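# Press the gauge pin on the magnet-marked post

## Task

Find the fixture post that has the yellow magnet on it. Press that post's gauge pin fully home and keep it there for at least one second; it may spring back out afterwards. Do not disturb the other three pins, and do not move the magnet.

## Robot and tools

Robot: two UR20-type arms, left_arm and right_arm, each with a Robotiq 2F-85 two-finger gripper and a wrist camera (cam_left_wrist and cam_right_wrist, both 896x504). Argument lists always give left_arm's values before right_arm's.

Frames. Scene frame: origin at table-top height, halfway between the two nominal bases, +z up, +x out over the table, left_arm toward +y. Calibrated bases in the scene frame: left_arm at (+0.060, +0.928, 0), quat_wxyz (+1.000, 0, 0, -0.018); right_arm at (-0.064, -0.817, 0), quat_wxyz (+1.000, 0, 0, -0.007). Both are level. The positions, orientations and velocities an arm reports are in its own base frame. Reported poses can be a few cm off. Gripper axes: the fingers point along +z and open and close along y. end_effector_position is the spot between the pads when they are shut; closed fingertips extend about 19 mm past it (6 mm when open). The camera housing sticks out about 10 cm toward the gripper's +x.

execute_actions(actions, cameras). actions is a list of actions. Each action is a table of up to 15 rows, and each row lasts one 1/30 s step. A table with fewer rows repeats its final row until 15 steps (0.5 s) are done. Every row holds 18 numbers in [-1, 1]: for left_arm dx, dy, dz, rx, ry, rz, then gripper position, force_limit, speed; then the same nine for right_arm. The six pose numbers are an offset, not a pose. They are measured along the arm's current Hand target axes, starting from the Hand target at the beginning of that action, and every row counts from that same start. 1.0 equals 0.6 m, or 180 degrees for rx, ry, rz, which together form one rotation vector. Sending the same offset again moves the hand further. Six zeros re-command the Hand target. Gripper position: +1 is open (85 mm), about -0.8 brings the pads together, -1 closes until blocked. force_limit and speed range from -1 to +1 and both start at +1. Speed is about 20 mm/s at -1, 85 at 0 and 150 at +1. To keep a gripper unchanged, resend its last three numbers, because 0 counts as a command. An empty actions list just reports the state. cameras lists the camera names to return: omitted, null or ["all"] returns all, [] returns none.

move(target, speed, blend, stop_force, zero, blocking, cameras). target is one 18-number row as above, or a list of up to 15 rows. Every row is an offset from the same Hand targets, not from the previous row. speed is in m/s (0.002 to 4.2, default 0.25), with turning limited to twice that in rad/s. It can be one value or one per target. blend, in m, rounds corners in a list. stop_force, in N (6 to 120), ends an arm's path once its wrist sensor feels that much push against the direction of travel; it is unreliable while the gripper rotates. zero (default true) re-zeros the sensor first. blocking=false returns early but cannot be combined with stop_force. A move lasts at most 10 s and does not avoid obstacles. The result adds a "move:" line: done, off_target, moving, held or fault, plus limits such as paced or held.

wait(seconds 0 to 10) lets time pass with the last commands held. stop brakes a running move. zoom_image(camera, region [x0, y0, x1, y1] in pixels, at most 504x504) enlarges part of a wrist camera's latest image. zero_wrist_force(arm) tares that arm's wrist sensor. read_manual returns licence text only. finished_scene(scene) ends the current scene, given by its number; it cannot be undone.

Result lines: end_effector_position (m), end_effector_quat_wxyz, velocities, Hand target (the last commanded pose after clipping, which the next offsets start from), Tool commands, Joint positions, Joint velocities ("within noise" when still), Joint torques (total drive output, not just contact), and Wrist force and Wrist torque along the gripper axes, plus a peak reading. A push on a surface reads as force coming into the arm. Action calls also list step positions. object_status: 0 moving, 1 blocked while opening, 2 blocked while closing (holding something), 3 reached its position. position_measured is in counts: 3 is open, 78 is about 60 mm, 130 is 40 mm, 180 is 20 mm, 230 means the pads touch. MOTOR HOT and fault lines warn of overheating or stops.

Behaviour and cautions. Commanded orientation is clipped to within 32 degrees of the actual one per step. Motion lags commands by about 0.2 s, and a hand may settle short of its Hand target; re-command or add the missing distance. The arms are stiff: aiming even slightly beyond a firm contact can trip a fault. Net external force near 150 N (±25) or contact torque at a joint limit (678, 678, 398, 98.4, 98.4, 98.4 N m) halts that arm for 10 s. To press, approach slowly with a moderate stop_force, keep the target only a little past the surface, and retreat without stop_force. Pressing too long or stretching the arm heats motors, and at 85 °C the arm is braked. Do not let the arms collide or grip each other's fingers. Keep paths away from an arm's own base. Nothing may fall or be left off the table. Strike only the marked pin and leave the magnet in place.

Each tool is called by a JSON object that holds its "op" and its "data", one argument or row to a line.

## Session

{"op": "execute_actions", "data": {
  "actions": []
}}

Scene clock: 0.00 s.
left_arm: end_effector_position=(+1.6020, +0.5513, +0.3701) position_measured=3 object_status=3 end_effector_quat_wxyz=(-0.049, +0.940, +0.190, +0.279) | right_arm: end_effector_position=(+0.4481, +0.4679, +0.3319) position_measured=3 object_status=3 end_effector_quat_wxyz=(-0.272, +0.502, +0.649, +0.503)
Joint positions: left_arm=[0.193 -0.686 0.985 -2.439 -1.472 -3.319] | right_arm=[4.007 -1.969 -2.772 1.193 2.076 2.519]
Joint velocities: within noise
Joint torques (N m): no reading
Motor temperatures (°C): left_arm=[24 35 26 38 34 34] | right_arm=[28 35 36 37 34 38]
Wrist force (N): no reading
Wrist torque (N m): no reading
Wrist force, peak (N): no reading
Hand target: left_arm +1.6020, +0.5513, +0.3701; -0.049, +0.940, +0.190, +0.279 | right_arm +0.4481, +0.4679, +0.3319; -0.272, +0.502, +0.649, +0.503
Tool commands: left_gripper/position=+1.0 left_gripper/force_limit=+1.0 left_gripper/speed=+1.0 right_gripper/position=+1.0 right_gripper/force_limit=+1.0 right_gripper/speed=+1.0
camera_calibration:
cam_left_wrist: T_world_to_cam=[[0.280319, -0.958405, -0.0536817, 0.116011], [-0.933413, -0.259108, -0.248199, 1.75322], [0.223966, 0.119682, -0.967221, 0.0591923], [0, 0, 0, 1]] pos_world=[1.5907, 0.558373, 0.498626]
cam_right_wrist: T_world_to_cam=[[0.956613, -0.13676, 0.257272, -0.433465], [0.120637, -0.61784, -0.776995, 0.502422], [0.265214, 0.774319, -0.574535, -0.162484], [0, 0, 0, 1]] pos_world=[0.39714, 0.37695, 0.408545]

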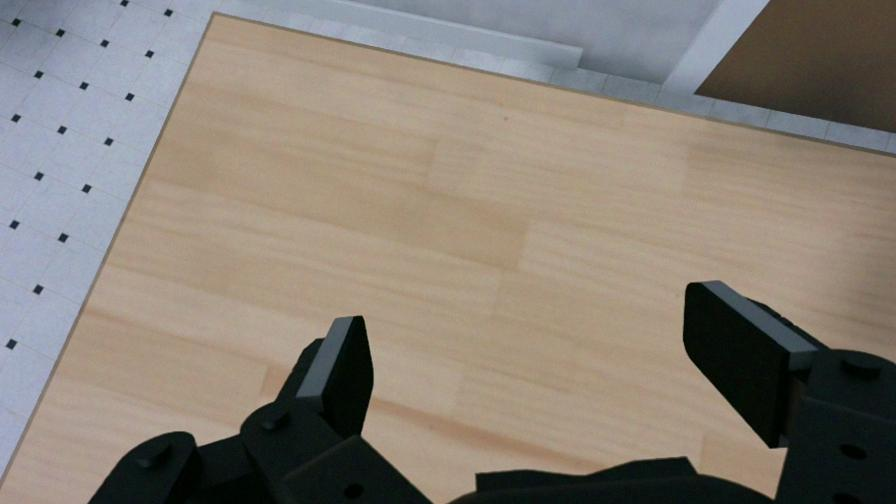

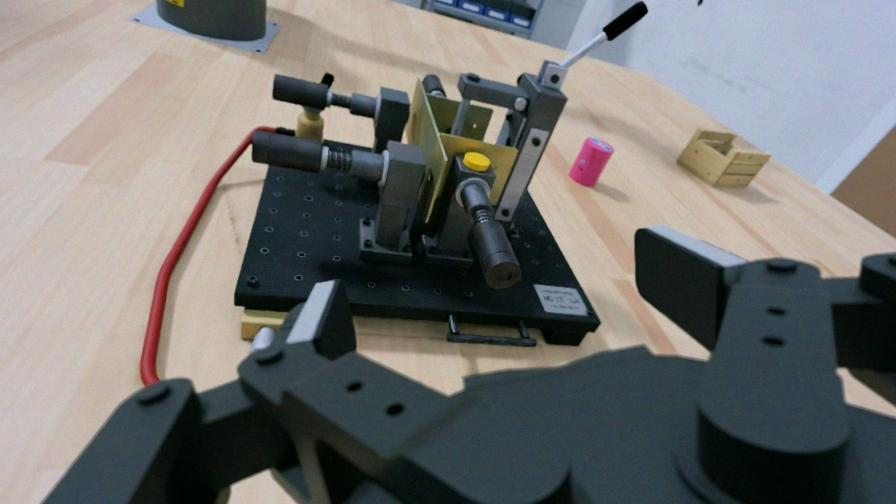

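{"op": "move", "data": {
  "target": [0,0,0,0,0,0,1,1,1,-0.195,0.067,0.393,0.078,0.124,0.120,-0.8,-1,0],
  "speed": 0.3,
  "cameras": ["cam_right_wrist"]
}}

{"op": "zoom_image", "data": {
  "camera": "cam_right_wrist",
  "region": [350, 150, 700, 400]
}}

Scene clock: 2.40 s.
left_arm: end_effector_position=(+1.6020, +0.5513, +0.3701) position_measured=3 object_status=3 end_effector_quat_wxyz=(-0.049, +0.940, +0.190, +0.279) | right_arm: end_effector_position=(+0.5190, +0.5753, +0.2244) position_measured=229 object_status=3 end_effector_quat_wxyz=(-0.442, +0.489, +0.588, +0.469)
Joint positions: left_arm=[0.193 -0.686 0.985 -2.439 -1.472 -3.319] | right_arm=[3.913 -2.348 -2.486 1.435 2.415 2.825]
Joint velocities: within noise
Joint torques (N m): left_arm=[3.91 -275.09 -106.78 -11.17 1.33 -0.21] | right_arm=[21.76 168.33 -19.82 1.01 -3.6 -6.94]
Motor temperatures (°C): left_arm=[24 35 26 38 34 34] | right_arm=[28 35 36 37 34 38]
Wrist force (N): left_arm=[0.3 0.1 -0.1] | right_arm=[-0.6 -0.6 -0.8]
Wrist torque (N m): left_arm=[0.02 -0.04 0.00] | right_arm=[-0.14 0.28 -0.39]
Wrist force, peak (N): left_arm=[0.7 -0.5 -0.3] | right_arm=[-15.7 7.4 11.3]
Hand target: left_arm +1.6020, +0.5513, +0.3701; -0.049, +0.940, +0.190, +0.279 | right_arm +0.5190, +0.5753, +0.2245; -0.442, +0.489, +0.588, +0.469 (not the last commanded pose)
Off the commanded pose: left_arm 0.000 m, 0 deg | right_arm 0.099 m, 13 deg.
move: held (right_arm; a check stopped the path); limits=held
pose unreachable (right arm): on one or more control steps of this call, first in action 0 (counted from 0), this arm could not follow its commanded pose, so it was not sent that pose on those steps. It may still have moved: this result reports where it is.
cause: moving toward the commanded pose would bring two parts of the arm too close to each other (its gripper and another part of the arm, with joints 4 (wrist 1) to 6 (wrist 3) between them).
camera_calibration:
cam_right_wrist: T_world_to_cam=[[0.999433, -0.0153905, -0.0299483, -0.486524], [-0.0336682, -0.444559, -0.895117, 0.483558], [0.000462496, 0.895617, -0.444825, -0.287636], [0, 0, 0, 1]] pos_world=[0.502662, 0.465094, 0.290323]
Images, in order (width x height): cam_right_wrist 896x504.

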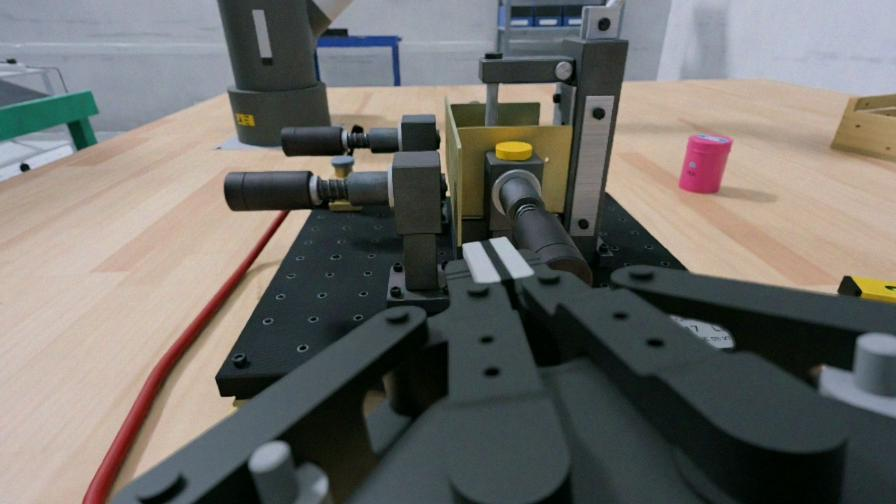

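Scaled by 1.440 from the camera's 896x504 image, which has a finer 1280x720 frame.

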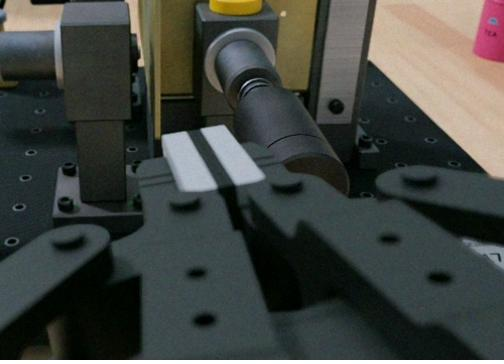

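{"op": "move", "data": {
  "target": [0,0,0,0,0,0,1,1,1,-0.0757,0.067,0.073,0,0,0,-0.8,-1,0],
  "speed": 0.15,
  "cameras": ["cam_right_wrist"]
}}

Scene clock: 5.03 s.
left_arm: end_effector_position=(+1.6020, +0.5513, +0.3701) position_measured=3 object_status=3 end_effector_quat_wxyz=(-0.049, +0.940, +0.190, +0.279) | right_arm: end_effector_position=(+0.5620, +0.6143, +0.1775) position_measured=229 object_status=3 end_effector_quat_wxyz=(-0.442, +0.489, +0.588, +0.469)
Joint positions: left_arm=[0.193 -0.686 0.985 -2.439 -1.472 -3.319] | right_arm=[3.91 -2.42 -2.392 1.412 2.418 2.824]
Joint velocities: within noise
Joint torques (N m): left_arm=[2.74 -279.02 -108.91 -11.83 2.07 0.03] | right_arm=[-21 142.28 12.03 0.91 6.73 -6.73]
Motor temperatures (°C): left_arm=[24 35 26 38 34 34] | right_arm=[28 35 36 37 34 38]
Wrist force (N): left_arm=[0.4 0.1 -0.2] | right_arm=[-0.7 -1.1 0.2]
Wrist torque (N m): left_arm=[0.02 -0.05 0.00] | right_arm=[-0.09 0.41 -0.29]
Wrist force, peak (N): left_arm=[0.7 -0.2 -0.2] | right_arm=[0.6 -1.3 -2.3]
Hand target: left_arm +1.6020, +0.5513, +0.3701; -0.049, +0.940, +0.190, +0.279 | right_arm +0.5621, +0.6144, +0.1775; -0.442, +0.489, +0.588, +0.469
Off the commanded pose: left_arm 0.000 m, 0 deg | right_arm 0.000 m, 0 deg.
move: done
camera_calibration:
cam_right_wrist: T_world_to_cam=[[0.999436, -0.0154358, -0.02981, -0.530215], [-0.0335646, -0.444601, -0.8951, 0.460409], [0.000563017, 0.895596, -0.444868, -0.343436], [0, 0, 0, 1]] pos_world=[0.545563, 0.504094, 0.243523]
Images, in order (width x height): cam_right_wrist 896x504.

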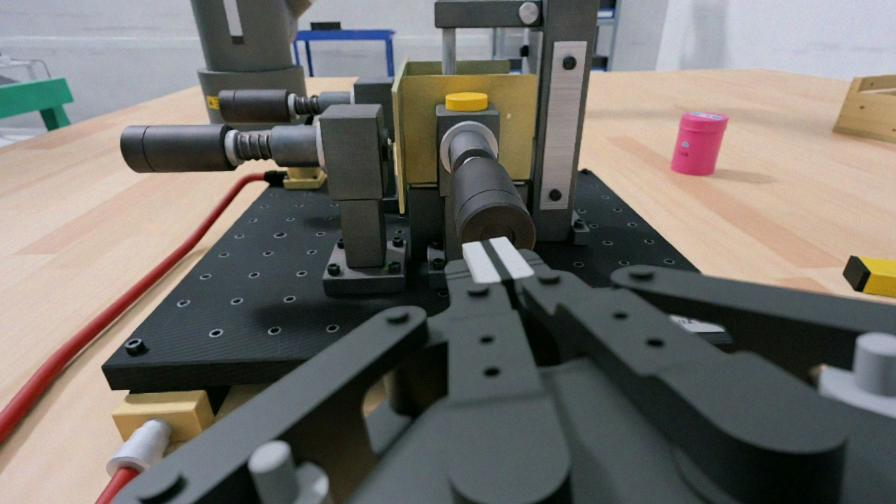

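{"op": "move", "data": {
  "target": [0,0,0,0,0,0,1,1,1,0.0042,0.0135,0.0185,0,0,0,-0.8,-1,0],
  "speed": 0.1,
  "cameras": ["cam_right_wrist"]
}}

{"op": "move", "data": {
  "target": [0,0,0,0,0,0,1,1,1,0.0165,0.004,0.0986,0,0,0,-0.8,-1,0],
  "speed": 0.025,
  "stop_force": 8,
  "cameras": ["cam_right_wrist"]
}}

Scene clock: 6.53 s.
left_arm: end_effector_position=(+1.6020, +0.5513, +0.3701) position_measured=3 object_status=3 end_effector_quat_wxyz=(-0.049, +0.940, +0.190, +0.279) | right_arm: end_effector_position=(+0.5690, +0.6262, +0.1790) position_measured=229 object_status=3 end_effector_quat_wxyz=(-0.442, +0.489, +0.588, +0.469)
Joint positions: left_arm=[0.193 -0.686 0.985 -2.439 -1.472 -3.319] | right_arm=[3.916 -2.416 -2.375 1.394 2.412 2.826]
Joint velocities: within noise
Joint torques (N m): left_arm=[6.71 -281.45 -108.06 -11.21 2.5 0.24] | right_arm=[22.46 191.99 10.88 1.22 -2.96 5.62]
Motor temperatures (°C): left_arm=[24 35 26 38 34 34] | right_arm=[28 35 36 37 34 38]
Wrist force (N): left_arm=[0.4 0.0 -0.1] | right_arm=[-0.6 -0.8 0.0]
Wrist torque (N m): left_arm=[0.02 -0.06 0.00] | right_arm=[-0.02 0.37 -0.28]
Wrist force, peak (N): left_arm=[0.7 -0.2 -0.3] | right_arm=[-1.0 -1.3 -0.5]
Hand target: left_arm +1.6020, +0.5513, +0.3701; -0.049, +0.940, +0.190, +0.279 | right_arm +0.5691, +0.6263, +0.1790; -0.442, +0.489, +0.588, +0.469
Off the commanded pose: left_arm 0.000 m, 0 deg | right_arm 0.000 m, 0 deg.
move: done
camera_calibration:
cam_right_wrist: T_world_to_cam=[[0.999433, -0.0154815, -0.0298988, -0.537036], [-0.0336645, -0.444597, -0.895098, 0.467289], [0.000564584, 0.895597, -0.444866, -0.353566], [0, 0, 0, 1]] pos_world=[0.552662, 0.516094, 0.244923]
Images, in order (width x height): cam_right_wrist 896x504.

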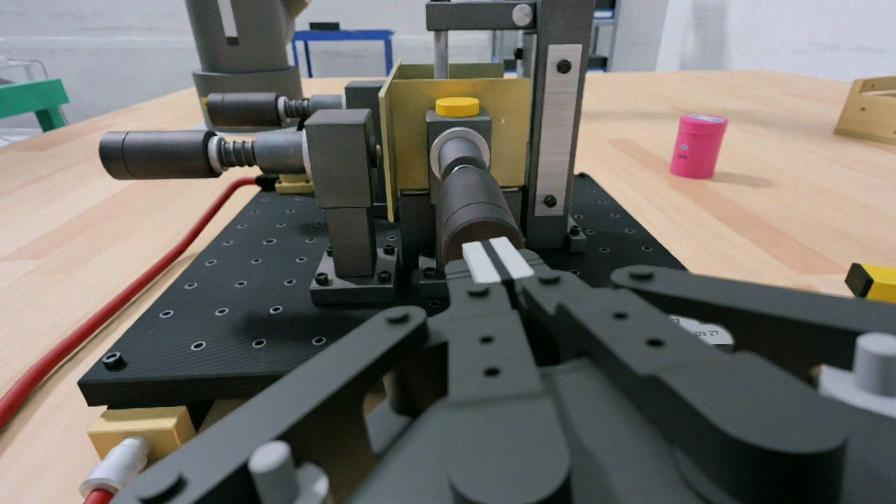

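Scene clock: 9.17 s.
left_arm: end_effector_position=(+1.6020, +0.5513, +0.3701) position_measured=3 object_status=3 end_effector_quat_wxyz=(-0.049, +0.940, +0.190, +0.279) | right_arm: end_effector_position=(+0.5676, +0.6626, +0.1790) position_measured=229 object_status=3 end_effector_quat_wxyz=(-0.442, +0.489, +0.588, +0.469)
Joint positions: left_arm=[0.193 -0.686 0.985 -2.439 -1.472 -3.319] | right_arm=[3.957 -2.415 -2.351 1.379 2.372 2.841]
Joint velocities: within noise
Joint torques (N m): left_arm=[4.75 -283.24 -112.15 -11.52 3.16 1.6] | right_arm=[-13.21 162.73 -8.06 11.55 6.8 -7.19]
Motor temperatures (°C): left_arm=[24 35 26 38 34 34] | right_arm=[28 35 36 37 34 38]
Wrist force (N): left_arm=[0.5 -0.1 -0.1] | right_arm=[-0.6 0.9 -5.6]
Wrist torque (N m): left_arm=[-0.02 -0.08 0.00] | right_arm=[0.04 0.35 -0.24]
Wrist force, peak (N): left_arm=[0.5 -0.2 -0.4] | right_arm=[-1.5 0.4 -8.2]
Hand target: left_arm +1.6020, +0.5513, +0.3701; -0.049, +0.940, +0.190, +0.279 | right_arm +0.5676, +0.6626, +0.1790; -0.442, +0.489, +0.588, +0.469 (not the last commanded pose)
Off the commanded pose: left_arm 0.000 m, 0 deg | right_arm 0.024 m, 0 deg.
move: contact (right_arm)
camera_calibration:
cam_right_wrist: T_world_to_cam=[[0.999436, -0.0154358, -0.02981, -0.53502], [-0.0335646, -0.444601, -0.8951, 0.483459], [0.000563017, 0.895596, -0.444868, -0.386119], [0, 0, 0, 1]] pos_world=[0.551163, 0.552494, 0.245023]
Images, in order (width x height): cam_right_wrist 896x504.

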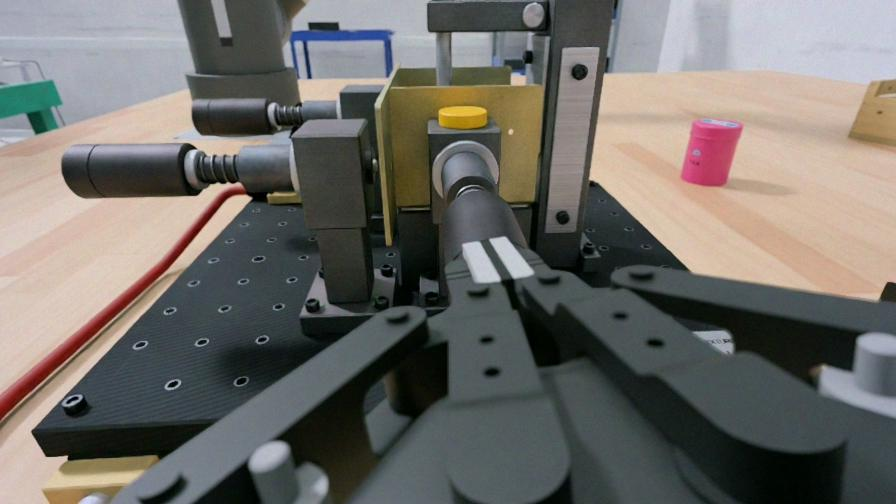

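{"op": "move", "data": {
  "target": [0,0,0,0,0,0,1,1,1,0.0038,0.001,0.023,0,0,0,-0.8,-1,0],
  "speed": 0.04,
  "cameras": []
}}

{"op": "move", "data": {
  "target": [0,0,0,0,0,0,1,1,1,0.004,0.001,0.0246,0,0,0,-0.8,-1,0],
  "speed": 0.005,
  "stop_force": 18,
  "cameras": []
}}

{"op": "wait", "data": {
  "seconds": 1.2,
  "cameras": ["cam_right_wrist"]
}}

Scene clock: 11.90 s.
left_arm: end_effector_position=(+1.6020, +0.5513, +0.3701) position_measured=3 object_status=3 end_effector_quat_wxyz=(-0.049, +0.940, +0.190, +0.279) | right_arm: end_effector_position=(+0.5671, +0.6764, +0.1789) position_measured=229 object_status=3 end_effector_quat_wxyz=(-0.442, +0.489, +0.588, +0.469)
Joint positions: left_arm=[0.193 -0.686 0.985 -2.439 -1.472 -3.319] | right_arm=[3.972 -2.415 -2.341 1.372 2.357 2.847]
Joint velocities: within noise
Joint torques (N m): left_arm=[0.63 -283.8 -114.14 -11.05 4.64 1.66] | right_arm=[28.82 188.14 26.15 0.37 -3.53 4.7]
Motor temperatures (°C): left_arm=[24 35 26 38 34 34] | right_arm=[28 35 36 37 34 38]
Wrist force (N): left_arm=[0.2 0.2 -0.3] | right_arm=[-1.7 1.8 -11.8]
Wrist torque (N m): left_arm=[0.04 -0.02 0.00] | right_arm=[-0.05 0.31 -0.21]
Wrist force, peak (N): left_arm=[0.7 -0.3 -0.3] | right_arm=[-1.7 1.8 -12.1]
Hand target: left_arm +1.6020, +0.5513, +0.3701; -0.049, +0.940, +0.190, +0.279 | right_arm +0.5670, +0.6766, +0.1790; -0.442, +0.489, +0.588, +0.469
Off the commanded pose: left_arm 0.000 m, 0 deg | right_arm 0.000 m, 0 deg.
move: done
No camera images: "cameras" was empty.

Scene clock: 14.20 s.
left_arm: end_effector_position=(+1.6020, +0.5513, +0.3701) position_measured=3 object_status=3 end_effector_quat_wxyz=(-0.049, +0.940, +0.190, +0.279) | right_arm: end_effector_position=(+0.5668, +0.6821, +0.1790) position_measured=229 object_status=3 end_effector_quat_wxyz=(-0.442, +0.489, +0.588, +0.469)
Joint positions: left_arm=[0.193 -0.686 0.985 -2.439 -1.472 -3.319] | right_arm=[3.979 -2.415 -2.336 1.369 2.351 2.849]
Joint velocities: within noise
Joint torques (N m): left_arm=[2.46 -289.18 -116.85 -10.6 4.96 2.18] | right_arm=[1.09 182.36 5 6.58 7.26 -4.73]
Motor temperatures (°C): left_arm=[24 35 26 38 34 34] | right_arm=[28 35 36 37 34 38]
Wrist force (N): left_arm=[0.1 0.0 -0.3] | right_arm=[-2.5 3.3 -33.7]
Wrist torque (N m): left_arm=[0.00 0.00 0.00] | right_arm=[-0.16 0.35 -0.21]
Wrist force, peak (N): left_arm=[0.7 -0.1 0.2] | right_arm=[-5.1 4.3 -47.1]
Hand target: left_arm +1.6020, +0.5513, +0.3701; -0.049, +0.940, +0.190, +0.279 | right_arm +0.5668, +0.6821, +0.1790; -0.442, +0.489, +0.588, +0.469 (not the last commanded pose)
Off the commanded pose: left_arm 0.000 m, 0 deg | right_arm 0.009 m, 0 deg.
move: contact (right_arm)
No camera images: "cameras" was empty.

Scene clock: 15.40 s.
left_arm: end_effector_position=(+1.6020, +0.5513, +0.3701) position_measured=3 object_status=3 end_effector_quat_wxyz=(-0.049, +0.940, +0.190, +0.279) | right_arm: end_effector_position=(+0.5668, +0.6821, +0.1790) position_measured=229 object_status=3 end_effector_quat_wxyz=(-0.442, +0.489, +0.588, +0.469)
Joint positions: left_arm=[0.193 -0.686 0.985 -2.439 -1.472 -3.319] | right_arm=[3.978 -2.415 -2.336 1.369 2.351 2.849]
Joint velocities: within noise
Joint torques (N m): left_arm=[11.34 -289.03 -118.15 -10.48 4.98 2.12] | right_arm=[0.28 179.08 3.02 7.28 7.5 -5.57]
Motor temperatures (°C): left_arm=[24 35 26 38 34 34] | right_arm=[28 35 36 37 34 38]
Wrist force (N): left_arm=[0.3 -0.1 -0.1] | right_arm=[-2.1 3.3 -32.2]
Wrist torque (N m): left_arm=[-0.01 -0.04 -0.01] | right_arm=[-0.13 0.33 -0.21]
Wrist force, peak (N): left_arm=[0.5 -0.4 -0.4] | right_arm=[-2.3 3.5 -33.8]
Hand target: left_arm +1.6020, +0.5513, +0.3701; -0.049, +0.940, +0.190, +0.279 | right_arm +0.5668, +0.6821, +0.1790; -0.442, +0.489, +0.588, +0.469 (not the last commanded pose)
Tool commands: left_gripper/position=+1.0 left_gripper/force_limit=+1.0 left_gripper/speed=+1.0 right_gripper/position=-0.8 right_gripper/force_limit=-1.0 right_gripper/speed=+0.0
Off the commanded pose: left_arm 0.000 m, 0 deg | right_arm 0.009 m, 0 deg.
wait: 1.20 s; at rest by 0.17 s
camera_calibration:
cam_right_wrist: T_world_to_cam=[[0.999436, -0.0154358, -0.02981, -0.534024], [-0.0335646, -0.444601, -0.8951, 0.491971], [0.000563017, 0.895596, -0.444868, -0.403537], [0, 0, 0, 1]] pos_world=[0.550463, 0.571894, 0.244923]
Images, in order (width x height): cam_right_wrist 896x504.

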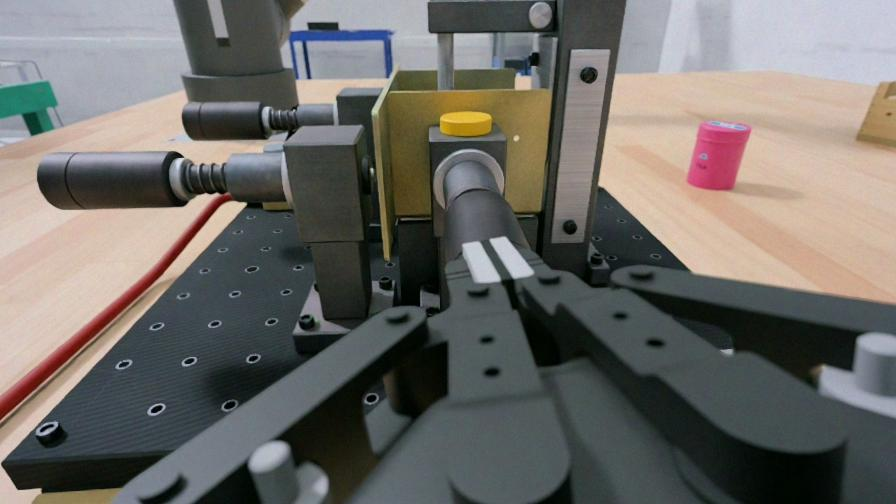

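{"op": "move", "data": {
  "target": [0,0,0,0,0,0,1,1,1,-0.014,-0.003,-0.083,0,0,0,-0.8,-1,0],
  "speed": 0.1,
  "cameras": ["cam_right_wrist"]
}}

{"op": "finished_scene", "data": {
  "scene": 2
}}

Scene clock: 16.57 s.
left_arm: end_effector_position=(+1.6020, +0.5513, +0.3701) position_measured=3 object_status=3 end_effector_quat_wxyz=(-0.049, +0.940, +0.190, +0.279) | right_arm: end_effector_position=(+0.5692, +0.6317, +0.1789) position_measured=229 object_status=3 end_effector_quat_wxyz=(-0.442, +0.489, +0.588, +0.470)
Joint positions: left_arm=[0.193 -0.686 0.985 -2.439 -1.472 -3.319] | right_arm=[3.922 -2.416 -2.371 1.391 2.406 2.829]
Joint velocities: within noise
Joint torques (N m): left_arm=[7.33 -289.23 -116.86 -10.62 5.18 2.55] | right_arm=[-8.61 142.46 -17.6 11.87 6.61 -6.97]
Motor temperatures (°C): left_arm=[24 35 26 38 34 34] | right_arm=[28 35 36 37 34 38]
Wrist force (N): left_arm=[0.3 0.1 -0.1] | right_arm=[-0.7 -0.8 -0.1]
Wrist torque (N m): left_arm=[0.03 -0.03 0.00] | right_arm=[-0.02 0.38 -0.27]
Wrist force, peak (N): left_arm=[0.6 0.0 -0.2] | right_arm=[-2.0 2.9 -32.6]
Hand target: left_arm +1.6020, +0.5513, +0.3701; -0.049, +0.940, +0.190, +0.279 | right_arm +0.5692, +0.6316, +0.1789; -0.442, +0.489, +0.588, +0.469
Off the commanded pose: left_arm 0.000 m, 0 deg | right_arm 0.000 m, 0 deg.
move: done
camera_calibration:
cam_right_wrist: T_world_to_cam=[[0.999436, -0.0154358, -0.02981, -0.537099], [-0.0335646, -0.444601, -0.8951, 0.469685], [0.000563017, 0.895596, -0.444868, -0.35849], [0, 0, 0, 1]] pos_world=[0.552763, 0.521594, 0.244923]
Images, in order (width x height): cam_right_wrist 896x504.

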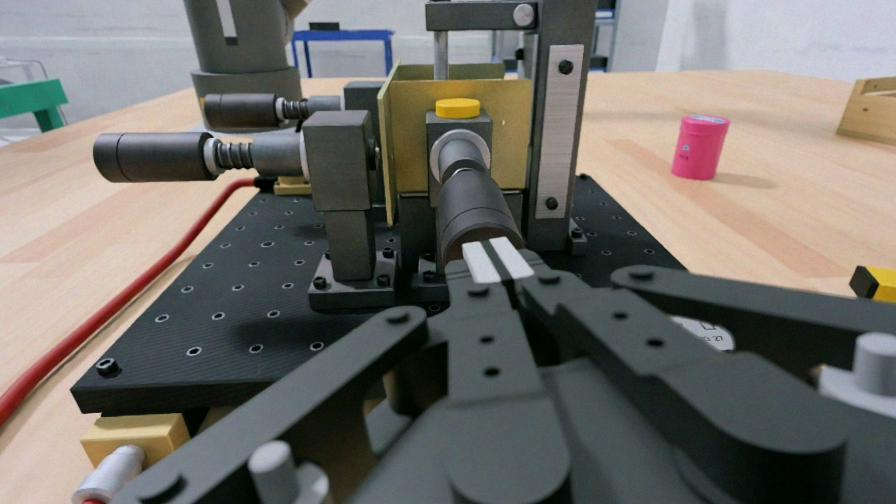

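The scene is finished: the task was done.


## Next scene

The same job, from a new start.

{"op": "execute_actions", "data": {
  "actions": []
}}

Scene clock: 0.00 s.
left_arm: end_effector_position=(+0.3071, -0.4220, +0.1602) position_measured=3 object_status=3 end_effector_quat_wxyz=(+0.066, +0.956, -0.074, +0.275) | right_arm: end_effector_position=(+0.4900, -0.3027, +0.2369) position_measured=3 object_status=3 end_effector_quat_wxyz=(+0.548, -0.467, -0.511, -0.471)
Joint positions: left_arm=[-1.763 -1.739 2.857 -2.766 -1.003 1.555] | right_arm=[2.511 -2.074 -2.06 -2.212 2.389 -0.015]
Joint velocities: within noise
Joint torques (N m): no reading
Motor temperatures (°C): left_arm=[24 35 26 38 34 33] | right_arm=[28 35 35 36 33 38]
Wrist force (N): no reading
Wrist torque (N m): no reading
Wrist force, peak (N): no reading
Hand target: left_arm +0.3071, -0.4220, +0.1602; +0.066, +0.956, -0.074, +0.275 | right_arm +0.4900, -0.3027, +0.2369; +0.548, -0.467, -0.511, -0.471
Tool commands: left_gripper/position=+1.0 left_gripper/force_limit=+1.0 left_gripper/speed=+1.0 right_gripper/position=+1.0 right_gripper/force_limit=+1.0 right_gripper/speed=+1.0
camera_calibration:
cam_left_wrist: T_world_to_cam=[[-0.285835, -0.958093, 0.0188626, -0.30276], [-0.929607, 0.27245, -0.248197, 0.463413], [0.232657, -0.0884782, -0.968526, 0.172428], [0, 0, 0, 1]] pos_world=[0.304136, -0.401073, 0.28773]
cam_right_wrist: T_world_to_cam=[[0.978979, 0.0562001, -0.196068, -0.399553], [-0.174505, -0.266853, -0.947807, 0.238768], [-0.105588, 0.962097, -0.251436, 0.530477], [0, 0, 0, 1]] pos_world=[0.488832, -0.424199, 0.281347]

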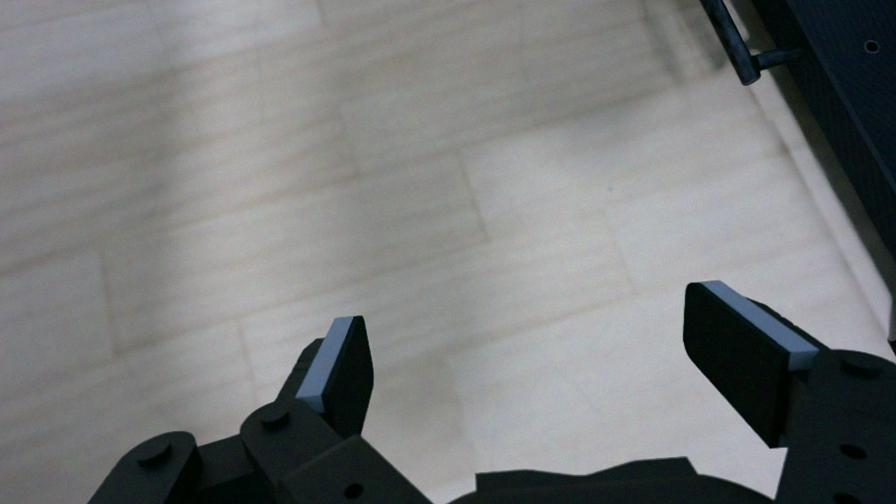

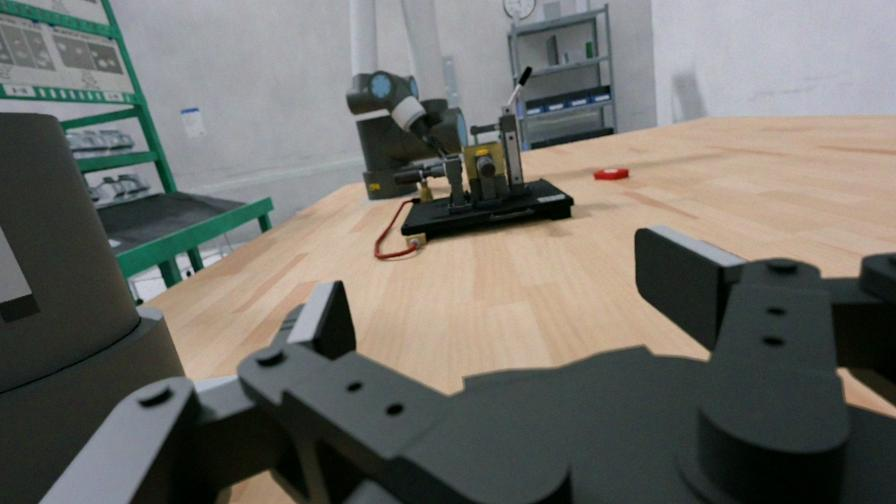

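{"op": "zoom_image", "data": {
  "camera": "cam_right_wrist",
  "region": [360, 50, 600, 280]
}}

Scaled by 2.100 from the camera's 896x504 image, which has a finer 1280x720 frame.

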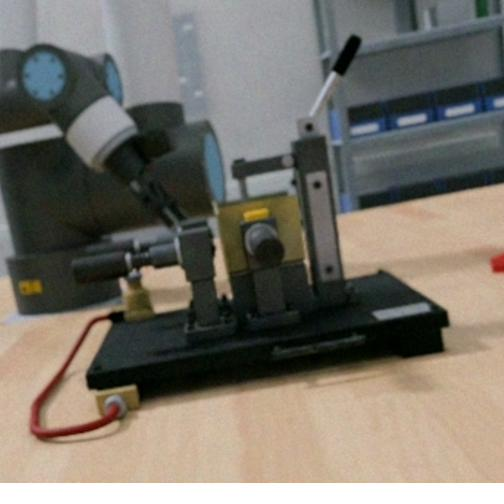

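{"op": "move", "data": {
  "target": [0,0,0,0,0,0,1,1,1,0.003,0.126,0.915,-0.048,-0.0127,-0.0104,-0.8,-1,0],
  "speed": 0.35,
  "cameras": ["cam_right_wrist"]
}}

Scene clock: 4.43 s.
left_arm: end_effector_position=(+0.3071, -0.4220, +0.1602) position_measured=3 object_status=3 end_effector_quat_wxyz=(+0.066, +0.956, -0.074, +0.275) | right_arm: end_effector_position=(+0.4990, +0.2509, +0.2599) position_measured=229 object_status=3 end_effector_quat_wxyz=(+0.493, -0.507, -0.492, -0.507)
Joint positions: left_arm=[-1.763 -1.739 2.857 -2.766 -1.003 1.555] | right_arm=[3.385 -1.753 -2.539 -1.991 3.415 0.002]
Joint velocities: within noise
Joint torques (N m): left_arm=[3.28 -10.29 -58.46 -9.07 3.37 -0.12] | right_arm=[25.31 50.89 27.46 7 5.01 6.93]
Motor temperatures (°C): left_arm=[24 35 26 38 34 33] | right_arm=[28 35 35 36 33 38]
Wrist force (N): left_arm=[0.2 -0.2 -0.2] | right_arm=[1.0 0.5 0.5]
Wrist torque (N m): left_arm=[-0.02 -0.02 0.00] | right_arm=[0.02 -0.27 0.00]
Wrist force, peak (N): left_arm=[-0.1 -0.5 -0.3] | right_arm=[1.9 0.9 4.6]
Hand target: left_arm +0.3071, -0.4220, +0.1602; +0.066, +0.956, -0.074, +0.275 | right_arm +0.4990, +0.2509, +0.2598; +0.493, -0.507, -0.492, -0.507
Off the commanded pose: left_arm 0.000 m, 0 deg | right_arm 0.000 m, 0 deg.
move: done
camera_calibration:
cam_right_wrist: T_world_to_cam=[[0.981398, -0.0993763, -0.164265, -0.405476], [-0.185917, -0.278521, -0.942264, 0.417021], [0.0478876, 0.955275, -0.291816, -0.0597582], [0, 0, 0, 1]] pos_world=[0.478326, 0.13294, 0.3089]
Images, in order (width x height): cam_right_wrist 896x504.

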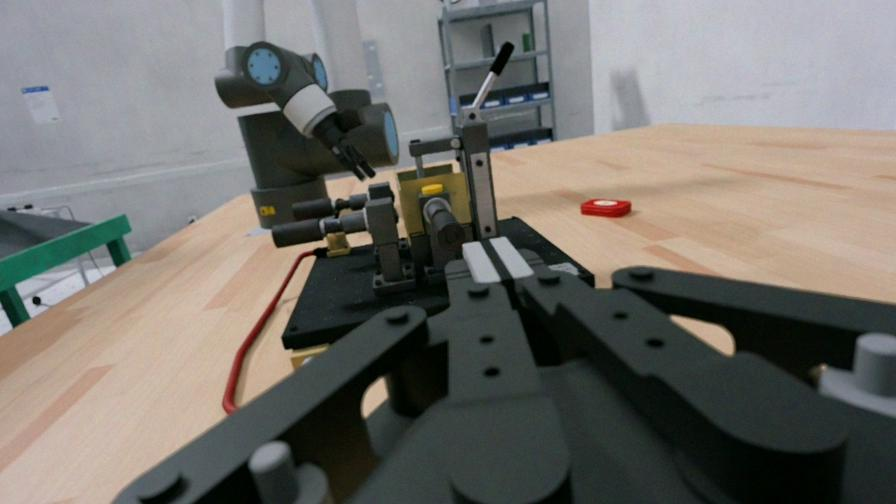

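{"op": "zoom_image", "data": {
  "camera": "cam_right_wrist",
  "region": [380, 150, 540, 270]
}}

Scaled by 3.150 from the camera's 896x504 image, which has a finer 1280x720 frame.

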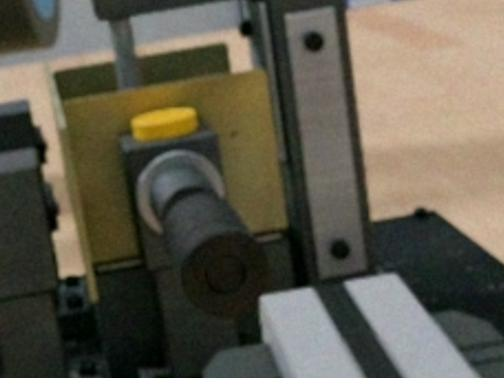

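{"op": "move", "data": {
  "target": [0,0,0,0,0,0,1,1,1,-0.135,0.0067,0.502,0.0143,-0.0556,0,-0.8,-1,0],
  "speed": 0.25,
  "cameras": ["cam_right_wrist"]
}}

{"op": "zoom_image", "data": {
  "camera": "cam_right_wrist",
  "region": [380, 120, 660, 320]
}}

Scene clock: 8.67 s.
left_arm: end_effector_position=(+0.3071, -0.4220, +0.1602) position_measured=3 object_status=3 end_effector_quat_wxyz=(+0.066, +0.956, -0.074, +0.275) | right_arm: end_effector_position=(+0.5118, +0.5517, +0.1790) position_measured=229 object_status=3 end_effector_quat_wxyz=(-0.459, +0.538, +0.545, +0.450)
Joint positions: left_arm=[-1.763 -1.739 2.857 -2.766 -1.003 1.555] | right_arm=[3.91 -1.884 -2.406 -2.245 3.91 -0.178]
Joint velocities: within noise
Joint torques (N m): left_arm=[11.19 -10.49 -62.28 -7.7 3.65 -0.38] | right_arm=[16.57 75.75 54.84 -2.35 4.79 -7.97]
Motor temperatures (°C): left_arm=[24 35 26 38 34 33] | right_arm=[28 35 35 36 33 38]
Wrist force (N): left_arm=[-0.2 0.0 -0.3] | right_arm=[0.2 -0.6 1.1]
Wrist torque (N m): left_arm=[0.02 0.05 0.00] | right_arm=[0.24 0.06 -0.10]
Wrist force, peak (N): left_arm=[0.4 0.1 -0.4] | right_arm=[0.0 -0.5 4.2]
Hand target: left_arm +0.3071, -0.4220, +0.1602; +0.066, +0.956, -0.074, +0.275 | right_arm +0.5118, +0.5519, +0.1790; -0.459, +0.539, +0.545, +0.450
Off the commanded pose: left_arm 0.000 m, 0 deg | right_arm 0.000 m, 0 deg.
move: done
camera_calibration:
cam_right_wrist: T_world_to_cam=[[0.984684, -0.082726, -0.153474, -0.414145], [-0.174299, -0.445799, -0.878, 0.501854], [0.00421509, 0.891302, -0.45339, -0.284717], [0, 0, 0, 1]] pos_world=[0.496474, 0.443235, 0.24798]
Images, in order (width x height): cam_right_wrist 896x504.

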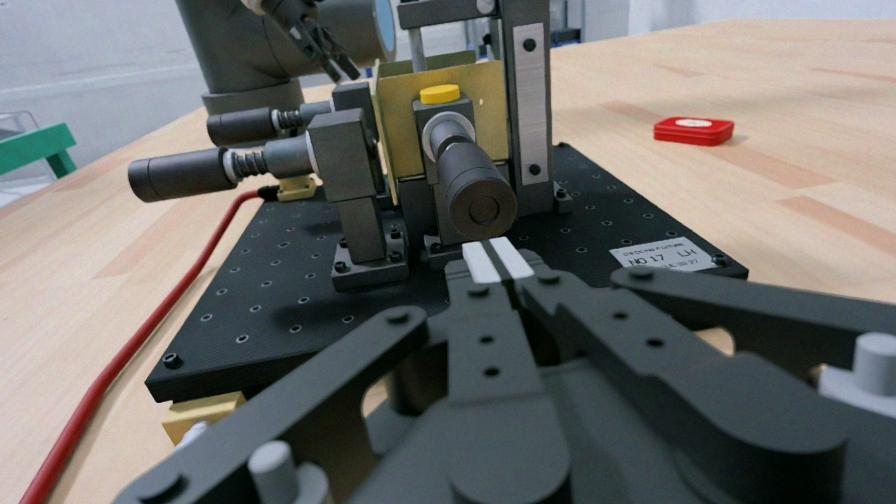

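Scaled by 1.800 from the camera's 896x504 image, which has a finer 1280x720 frame.

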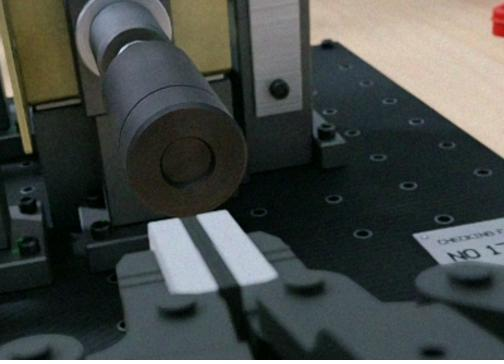

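{"op": "move", "data": {
  "target": [0,0,0,0,0,0,1,1,1,0.0075,0.0167,0.066,0,0,0,-0.8,-1,0],
  "speed": 0.15,
  "cameras": ["cam_right_wrist"]
}}

{"op": "zoom_image", "data": {
  "camera": "cam_right_wrist",
  "region": [380, 120, 660, 320]
}}

Scene clock: 10.50 s.
left_arm: end_effector_position=(+0.3071, -0.4220, +0.1602) position_measured=3 object_status=3 end_effector_quat_wxyz=(+0.066, +0.956, -0.074, +0.275) | right_arm: end_effector_position=(+0.5212, +0.5917, +0.1765) position_measured=229 object_status=3 end_effector_quat_wxyz=(-0.459, +0.539, +0.545, +0.450)
Joint positions: left_arm=[-1.763 -1.739 2.857 -2.766 -1.003 1.555] | right_arm=[3.95 -1.906 -2.372 -2.248 3.949 -0.165]
Joint velocities: within noise
Joint torques (N m): left_arm=[7.21 -4.9 -61.59 -6.52 4.5 -1.24] | right_arm=[11.46 86.1 56.08 -2.37 1.82 6.09]
Motor temperatures (°C): left_arm=[24 35 26 38 34 33] | right_arm=[28 35 35 36 33 38]
Wrist force (N): left_arm=[-0.1 -0.1 0.1] | right_arm=[0.2 -1.0 1.0]
Wrist torque (N m): left_arm=[-0.01 0.02 0.00] | right_arm=[0.20 0.03 -0.08]
Wrist force, peak (N): left_arm=[-0.2 0.0 -0.4] | right_arm=[0.5 -0.7 2.7]
Hand target: left_arm +0.3071, -0.4220, +0.1602; +0.066, +0.956, -0.074, +0.275 | right_arm +0.5212, +0.5918, +0.1765; -0.459, +0.539, +0.545, +0.450
Off the commanded pose: left_arm 0.000 m, 0 deg | right_arm 0.000 m, 0 deg.
move: done
camera_calibration:
cam_right_wrist: T_world_to_cam=[[0.984681, -0.0827322, -0.153485, -0.420468], [-0.174312, -0.445797, -0.877998, 0.519135], [0.00421534, 0.891303, -0.453389, -0.321543], [0, 0, 0, 1]] pos_world=[0.505874, 0.483235, 0.24548]
Images, in order (width x height): cam_right_wrist 896x504.

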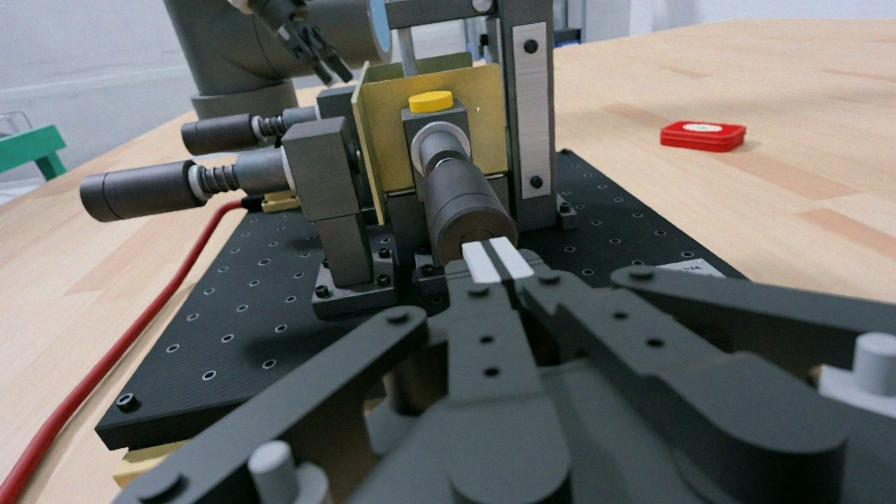

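Scaled by 1.800 from the camera's 896x504 image, which has a finer 1280x720 frame.

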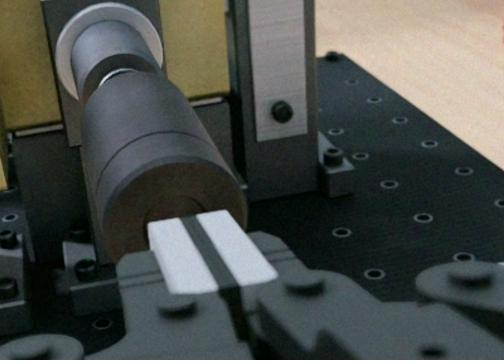

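{"op": "move", "data": {
  "target": [
    [0,0,0,0,0,0,1,1,1,0.0035,-0.0009,0.033,0,0,0,-0.8,-1,0],
    [0,0,0,0,0,0,1,1,1,0.0123,-0.0027,0.0994,0,0,0,-0.8,-1,0]
  ],
  "speed": [0.06,0.025],
  "stop_force": 8,
  "cameras": ["cam_right_wrist"]
}}

Scene clock: 13.17 s.
left_arm: end_effector_position=(+0.3071, -0.4220, +0.1602) position_measured=3 object_status=3 end_effector_quat_wxyz=(+0.066, +0.956, -0.074, +0.275) | right_arm: end_effector_position=(+0.5195, +0.6317, +0.1743) position_measured=229 object_status=3 end_effector_quat_wxyz=(-0.459, +0.539, +0.545, +0.450)
Joint positions: left_arm=[-1.763 -1.739 2.857 -2.766 -1.003 1.555] | right_arm=[4 -1.92 -2.35 -2.245 3.997 -0.149]
Joint velocities: within noise
Joint torques (N m): left_arm=[15.43 -8.48 -68.58 -7.53 3.67 -1.42] | right_arm=[-15.15 130.7 40.01 1.13 -4.92 -7.51]
Motor temperatures (°C): left_arm=[24 35 26 38 34 33] | right_arm=[28 35 35 36 33 38]
Wrist force (N): left_arm=[0.2 -0.2 -0.2] | right_arm=[0.6 0.7 -4.8]
Wrist torque (N m): left_arm=[-0.04 -0.02 0.01] | right_arm=[0.18 -0.10 -0.05]
Wrist force, peak (N): left_arm=[0.5 0.1 -0.3] | right_arm=[2.4 0.5 -8.1]
Hand target: left_arm +0.3071, -0.4220, +0.1602; +0.066, +0.956, -0.074, +0.275 | right_arm +0.5195, +0.6317, +0.1743; -0.459, +0.539, +0.545, +0.450 (not the last commanded pose)
Off the commanded pose: left_arm 0.000 m, 0 deg | right_arm 0.020 m, 0 deg.
move: contact (right_arm); path passed 1 of 2 targets
camera_calibration:
cam_right_wrist: T_world_to_cam=[[0.984684, -0.082726, -0.153474, -0.415944], [-0.174299, -0.445799, -0.878, 0.534663], [0.00421509, 0.891302, -0.45339, -0.358231], [0, 0, 0, 1]] pos_world=[0.504274, 0.523235, 0.24318]
Images, in order (width x height): cam_right_wrist 896x504.

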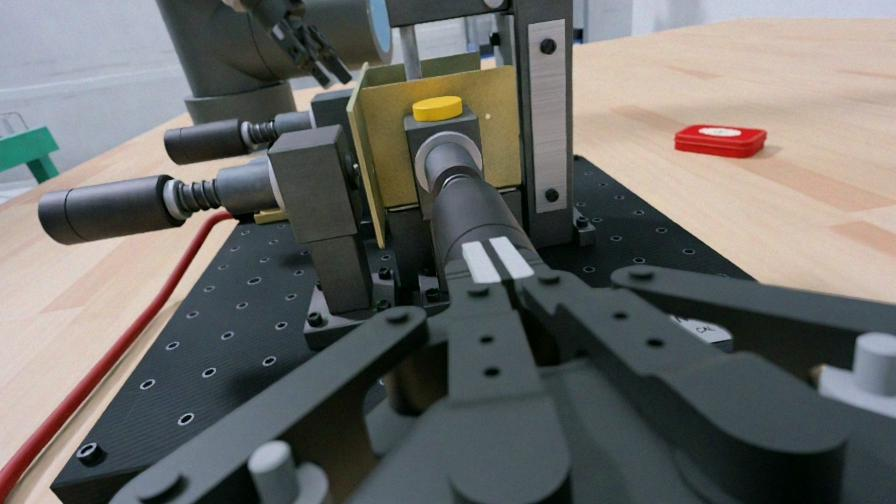

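{"op": "move", "data": {
  "target": [0,0,0,0,0,0,1,1,1,0.0043,-0.0007,0.0246,0,0,0,-0.8,-1,0],
  "speed": 0.04,
  "cameras": []
}}

{"op": "move", "data": {
  "target": [0,0,0,0,0,0,1,1,1,0.0043,-0.0007,0.0246,0,0,0,-0.8,-1,0],
  "speed": 0.005,
  "stop_force": 18,
  "cameras": []
}}

{"op": "wait", "data": {
  "seconds": 1.2,
  "cameras": ["cam_right_wrist"]
}}

Scene clock: 14.17 s.
left_arm: end_effector_position=(+0.3071, -0.4220, +0.1602) position_measured=3 object_status=3 end_effector_quat_wxyz=(+0.066, +0.956, -0.074, +0.275) | right_arm: end_effector_position=(+0.5189, +0.6465, +0.1743) position_measured=229 object_status=3 end_effector_quat_wxyz=(-0.459, +0.539, +0.545, +0.450)
Joint positions: left_arm=[-1.763 -1.739 2.857 -2.766 -1.003 1.555] | right_arm=[4.017 -1.925 -2.341 -2.246 4.014 -0.143]
Joint velocities: within noise
Joint torques (N m): left_arm=[13.06 -9.61 -62.97 -8.38 3.7 -0.59] | right_arm=[31.34 83.6 62.28 -0.76 3.03 6]
Motor temperatures (°C): left_arm=[24 35 26 38 34 33] | right_arm=[28 35 35 36 33 38]
Wrist force (N): left_arm=[0.2 0.1 0.1] | right_arm=[1.7 2.5 -11.8]
Wrist torque (N m): left_arm=[0.03 -0.03 0.00] | right_arm=[0.16 0.01 -0.05]
Wrist force, peak (N): left_arm=[0.4 -0.1 0.0] | right_arm=[2.3 2.6 -11.6]
Hand target: left_arm +0.3071, -0.4220, +0.1602; +0.066, +0.956, -0.074, +0.275 | right_arm +0.5189, +0.6466, +0.1743; -0.459, +0.539, +0.545, +0.450
Off the commanded pose: left_arm 0.000 m, 0 deg | right_arm 0.000 m, 0 deg.
move: done
No camera images: "cameras" was empty.

Scene clock: 15.97 s.
left_arm: end_effector_position=(+0.3071, -0.4220, +0.1602) position_measured=3 object_status=3 end_effector_quat_wxyz=(+0.066, +0.956, -0.074, +0.275) | right_arm: end_effector_position=(+0.5187, +0.6499, +0.1742) position_measured=229 object_status=3 end_effector_quat_wxyz=(-0.459, +0.539, +0.545, +0.450)
Joint positions: left_arm=[-1.763 -1.739 2.857 -2.766 -1.003 1.555] | right_arm=[4.021 -1.926 -2.339 -2.246 4.018 -0.142]
Joint velocities: within noise
Joint torques (N m): left_arm=[11.18 -0.45 -67.47 -8.15 4.46 -0.78] | right_arm=[0.44 118.27 46.02 6.73 -6.1 -3.17]
Motor temperatures (°C): left_arm=[24 35 26 38 34 33] | right_arm=[28 35 35 36 33 38]
Wrist force (N): left_arm=[-0.1 0.1 0.1] | right_arm=[8.0 5.1 -34.7]
Wrist torque (N m): left_arm=[0.02 0.03 0.00] | right_arm=[0.01 0.25 -0.05]
Wrist force, peak (N): left_arm=[0.0 0.2 -0.4] | right_arm=[7.9 6.8 -47.5]
Hand target: left_arm +0.3071, -0.4220, +0.1602; +0.066, +0.956, -0.074, +0.275 | right_arm +0.5187, +0.6499, +0.1743; -0.459, +0.539, +0.545, +0.450 (not the last commanded pose)
Off the commanded pose: left_arm 0.000 m, 0 deg | right_arm 0.012 m, 0 deg.
move: contact (right_arm)
No camera images: "cameras" was empty.

Scene clock: 17.17 s.
left_arm: end_effector_position=(+0.3071, -0.4220, +0.1602) position_measured=3 object_status=3 end_effector_quat_wxyz=(+0.066, +0.956, -0.074, +0.275) | right_arm: end_effector_position=(+0.5187, +0.6499, +0.1742) position_measured=229 object_status=3 end_effector_quat_wxyz=(-0.459, +0.539, +0.545, +0.450)
Joint positions: left_arm=[-1.763 -1.739 2.857 -2.766 -1.003 1.555] | right_arm=[4.021 -1.926 -2.339 -2.246 4.018 -0.142]
Joint velocities: within noise
Joint torques (N m): left_arm=[11.14 -4.43 -69.97 -8.53 4.25 -1.07] | right_arm=[0.14 123.73 46.73 7.48 -5.33 -6.85]
Motor temperatures (°C): left_arm=[24 35 26 38 34 33] | right_arm=[28 35 35 36 33 38]
Wrist force (N): left_arm=[0.0 -0.1 0.0] | right_arm=[7.2 4.8 -32.1]
Wrist torque (N m): left_arm=[-0.01 0.02 0.00] | right_arm=[0.05 0.24 -0.05]
Wrist force, peak (N): left_arm=[-0.3 0.3 -0.5] | right_arm=[9.1 5.4 -34.3]
Hand target: left_arm +0.3071, -0.4220, +0.1602; +0.066, +0.956, -0.074, +0.275 | right_arm +0.5187, +0.6499, +0.1743; -0.459, +0.539, +0.545, +0.450 (not the last commanded pose)
Tool commands: left_gripper/position=+1.0 left_gripper/force_limit=+1.0 left_gripper/speed=+1.0 right_gripper/position=-0.8 right_gripper/force_limit=-1.0 right_gripper/speed=+0.0
Off the commanded pose: left_arm 0.000 m, 0 deg | right_arm 0.012 m, 0 deg.
wait: 1.20 s; at rest by 0.17 s
camera_calibration:
cam_right_wrist: T_world_to_cam=[[0.984683, -0.0827412, -0.153472, -0.413642], [-0.174304, -0.445876, -0.87796, 0.542672], [0.00421399, 0.891262, -0.453468, -0.374407], [0, 0, 0, 1]] pos_world=[0.503474, 0.541434, 0.24318]
Images, in order (width x height): cam_right_wrist 896x504.

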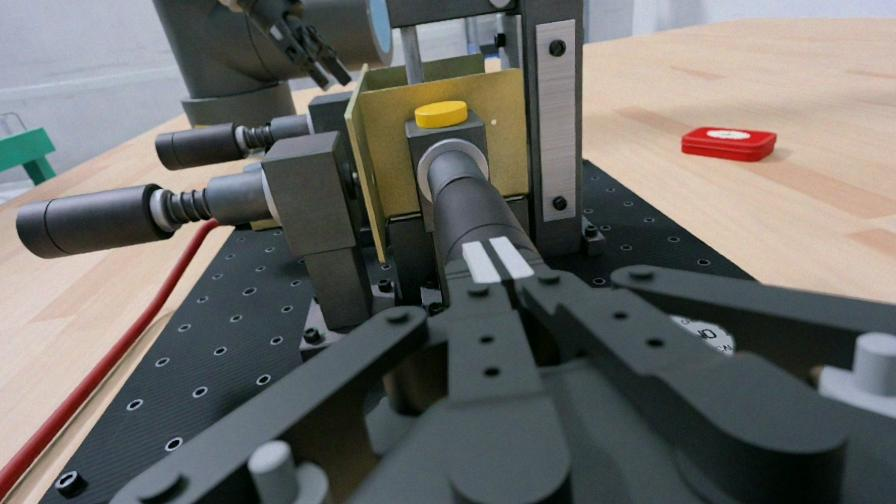

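{"op": "move", "data": {
  "target": [0,0,0,0,0,0,1,1,1,-0.0145,0.0023,-0.083,0,0,0,-0.8,-1,0],
  "speed": 0.1,
  "cameras": []
}}

{"op": "finished_scene", "data": {
  "scene": 3
}}

Scene clock: 18.30 s.
left_arm: end_effector_position=(+0.3071, -0.4220, +0.1602) position_measured=3 object_status=3 end_effector_quat_wxyz=(+0.066, +0.956, -0.074, +0.275) | right_arm: end_effector_position=(+0.5209, +0.5995, +0.1743) position_measured=229 object_status=3 end_effector_quat_wxyz=(-0.459, +0.539, +0.545, +0.450)
Joint positions: left_arm=[-1.763 -1.739 2.857 -2.766 -1.003 1.555] | right_arm=[3.96 -1.911 -2.369 -2.243 3.958 -0.161]
Joint velocities: within noise
Joint torques (N m): left_arm=[10.15 -1.79 -68.93 -8.71 4.61 -1.01] | right_arm=[-3.11 125.2 37.15 -3.29 -5.94 -8.25]
Motor temperatures (°C): left_arm=[24 35 26 38 34 33] | right_arm=[28 35 35 36 33 38]
Wrist force (N): left_arm=[0.0 -0.4 -0.1] | right_arm=[0.5 -0.9 0.7]
Wrist torque (N m): left_arm=[-0.06 0.01 0.01] | right_arm=[0.22 -0.03 -0.07]
Wrist force, peak (N): left_arm=[-0.4 0.0 0.2] | right_arm=[7.4 4.7 -32.1]
Hand target: left_arm +0.3071, -0.4220, +0.1602; +0.066, +0.956, -0.074, +0.275 | right_arm +0.5209, +0.5994, +0.1743; -0.459, +0.539, +0.545, +0.450
Off the commanded pose: left_arm 0.000 m, 0 deg | right_arm 0.000 m, 0 deg.
move: done
No camera images: "cameras" was empty.

The scene is finished: the task was done.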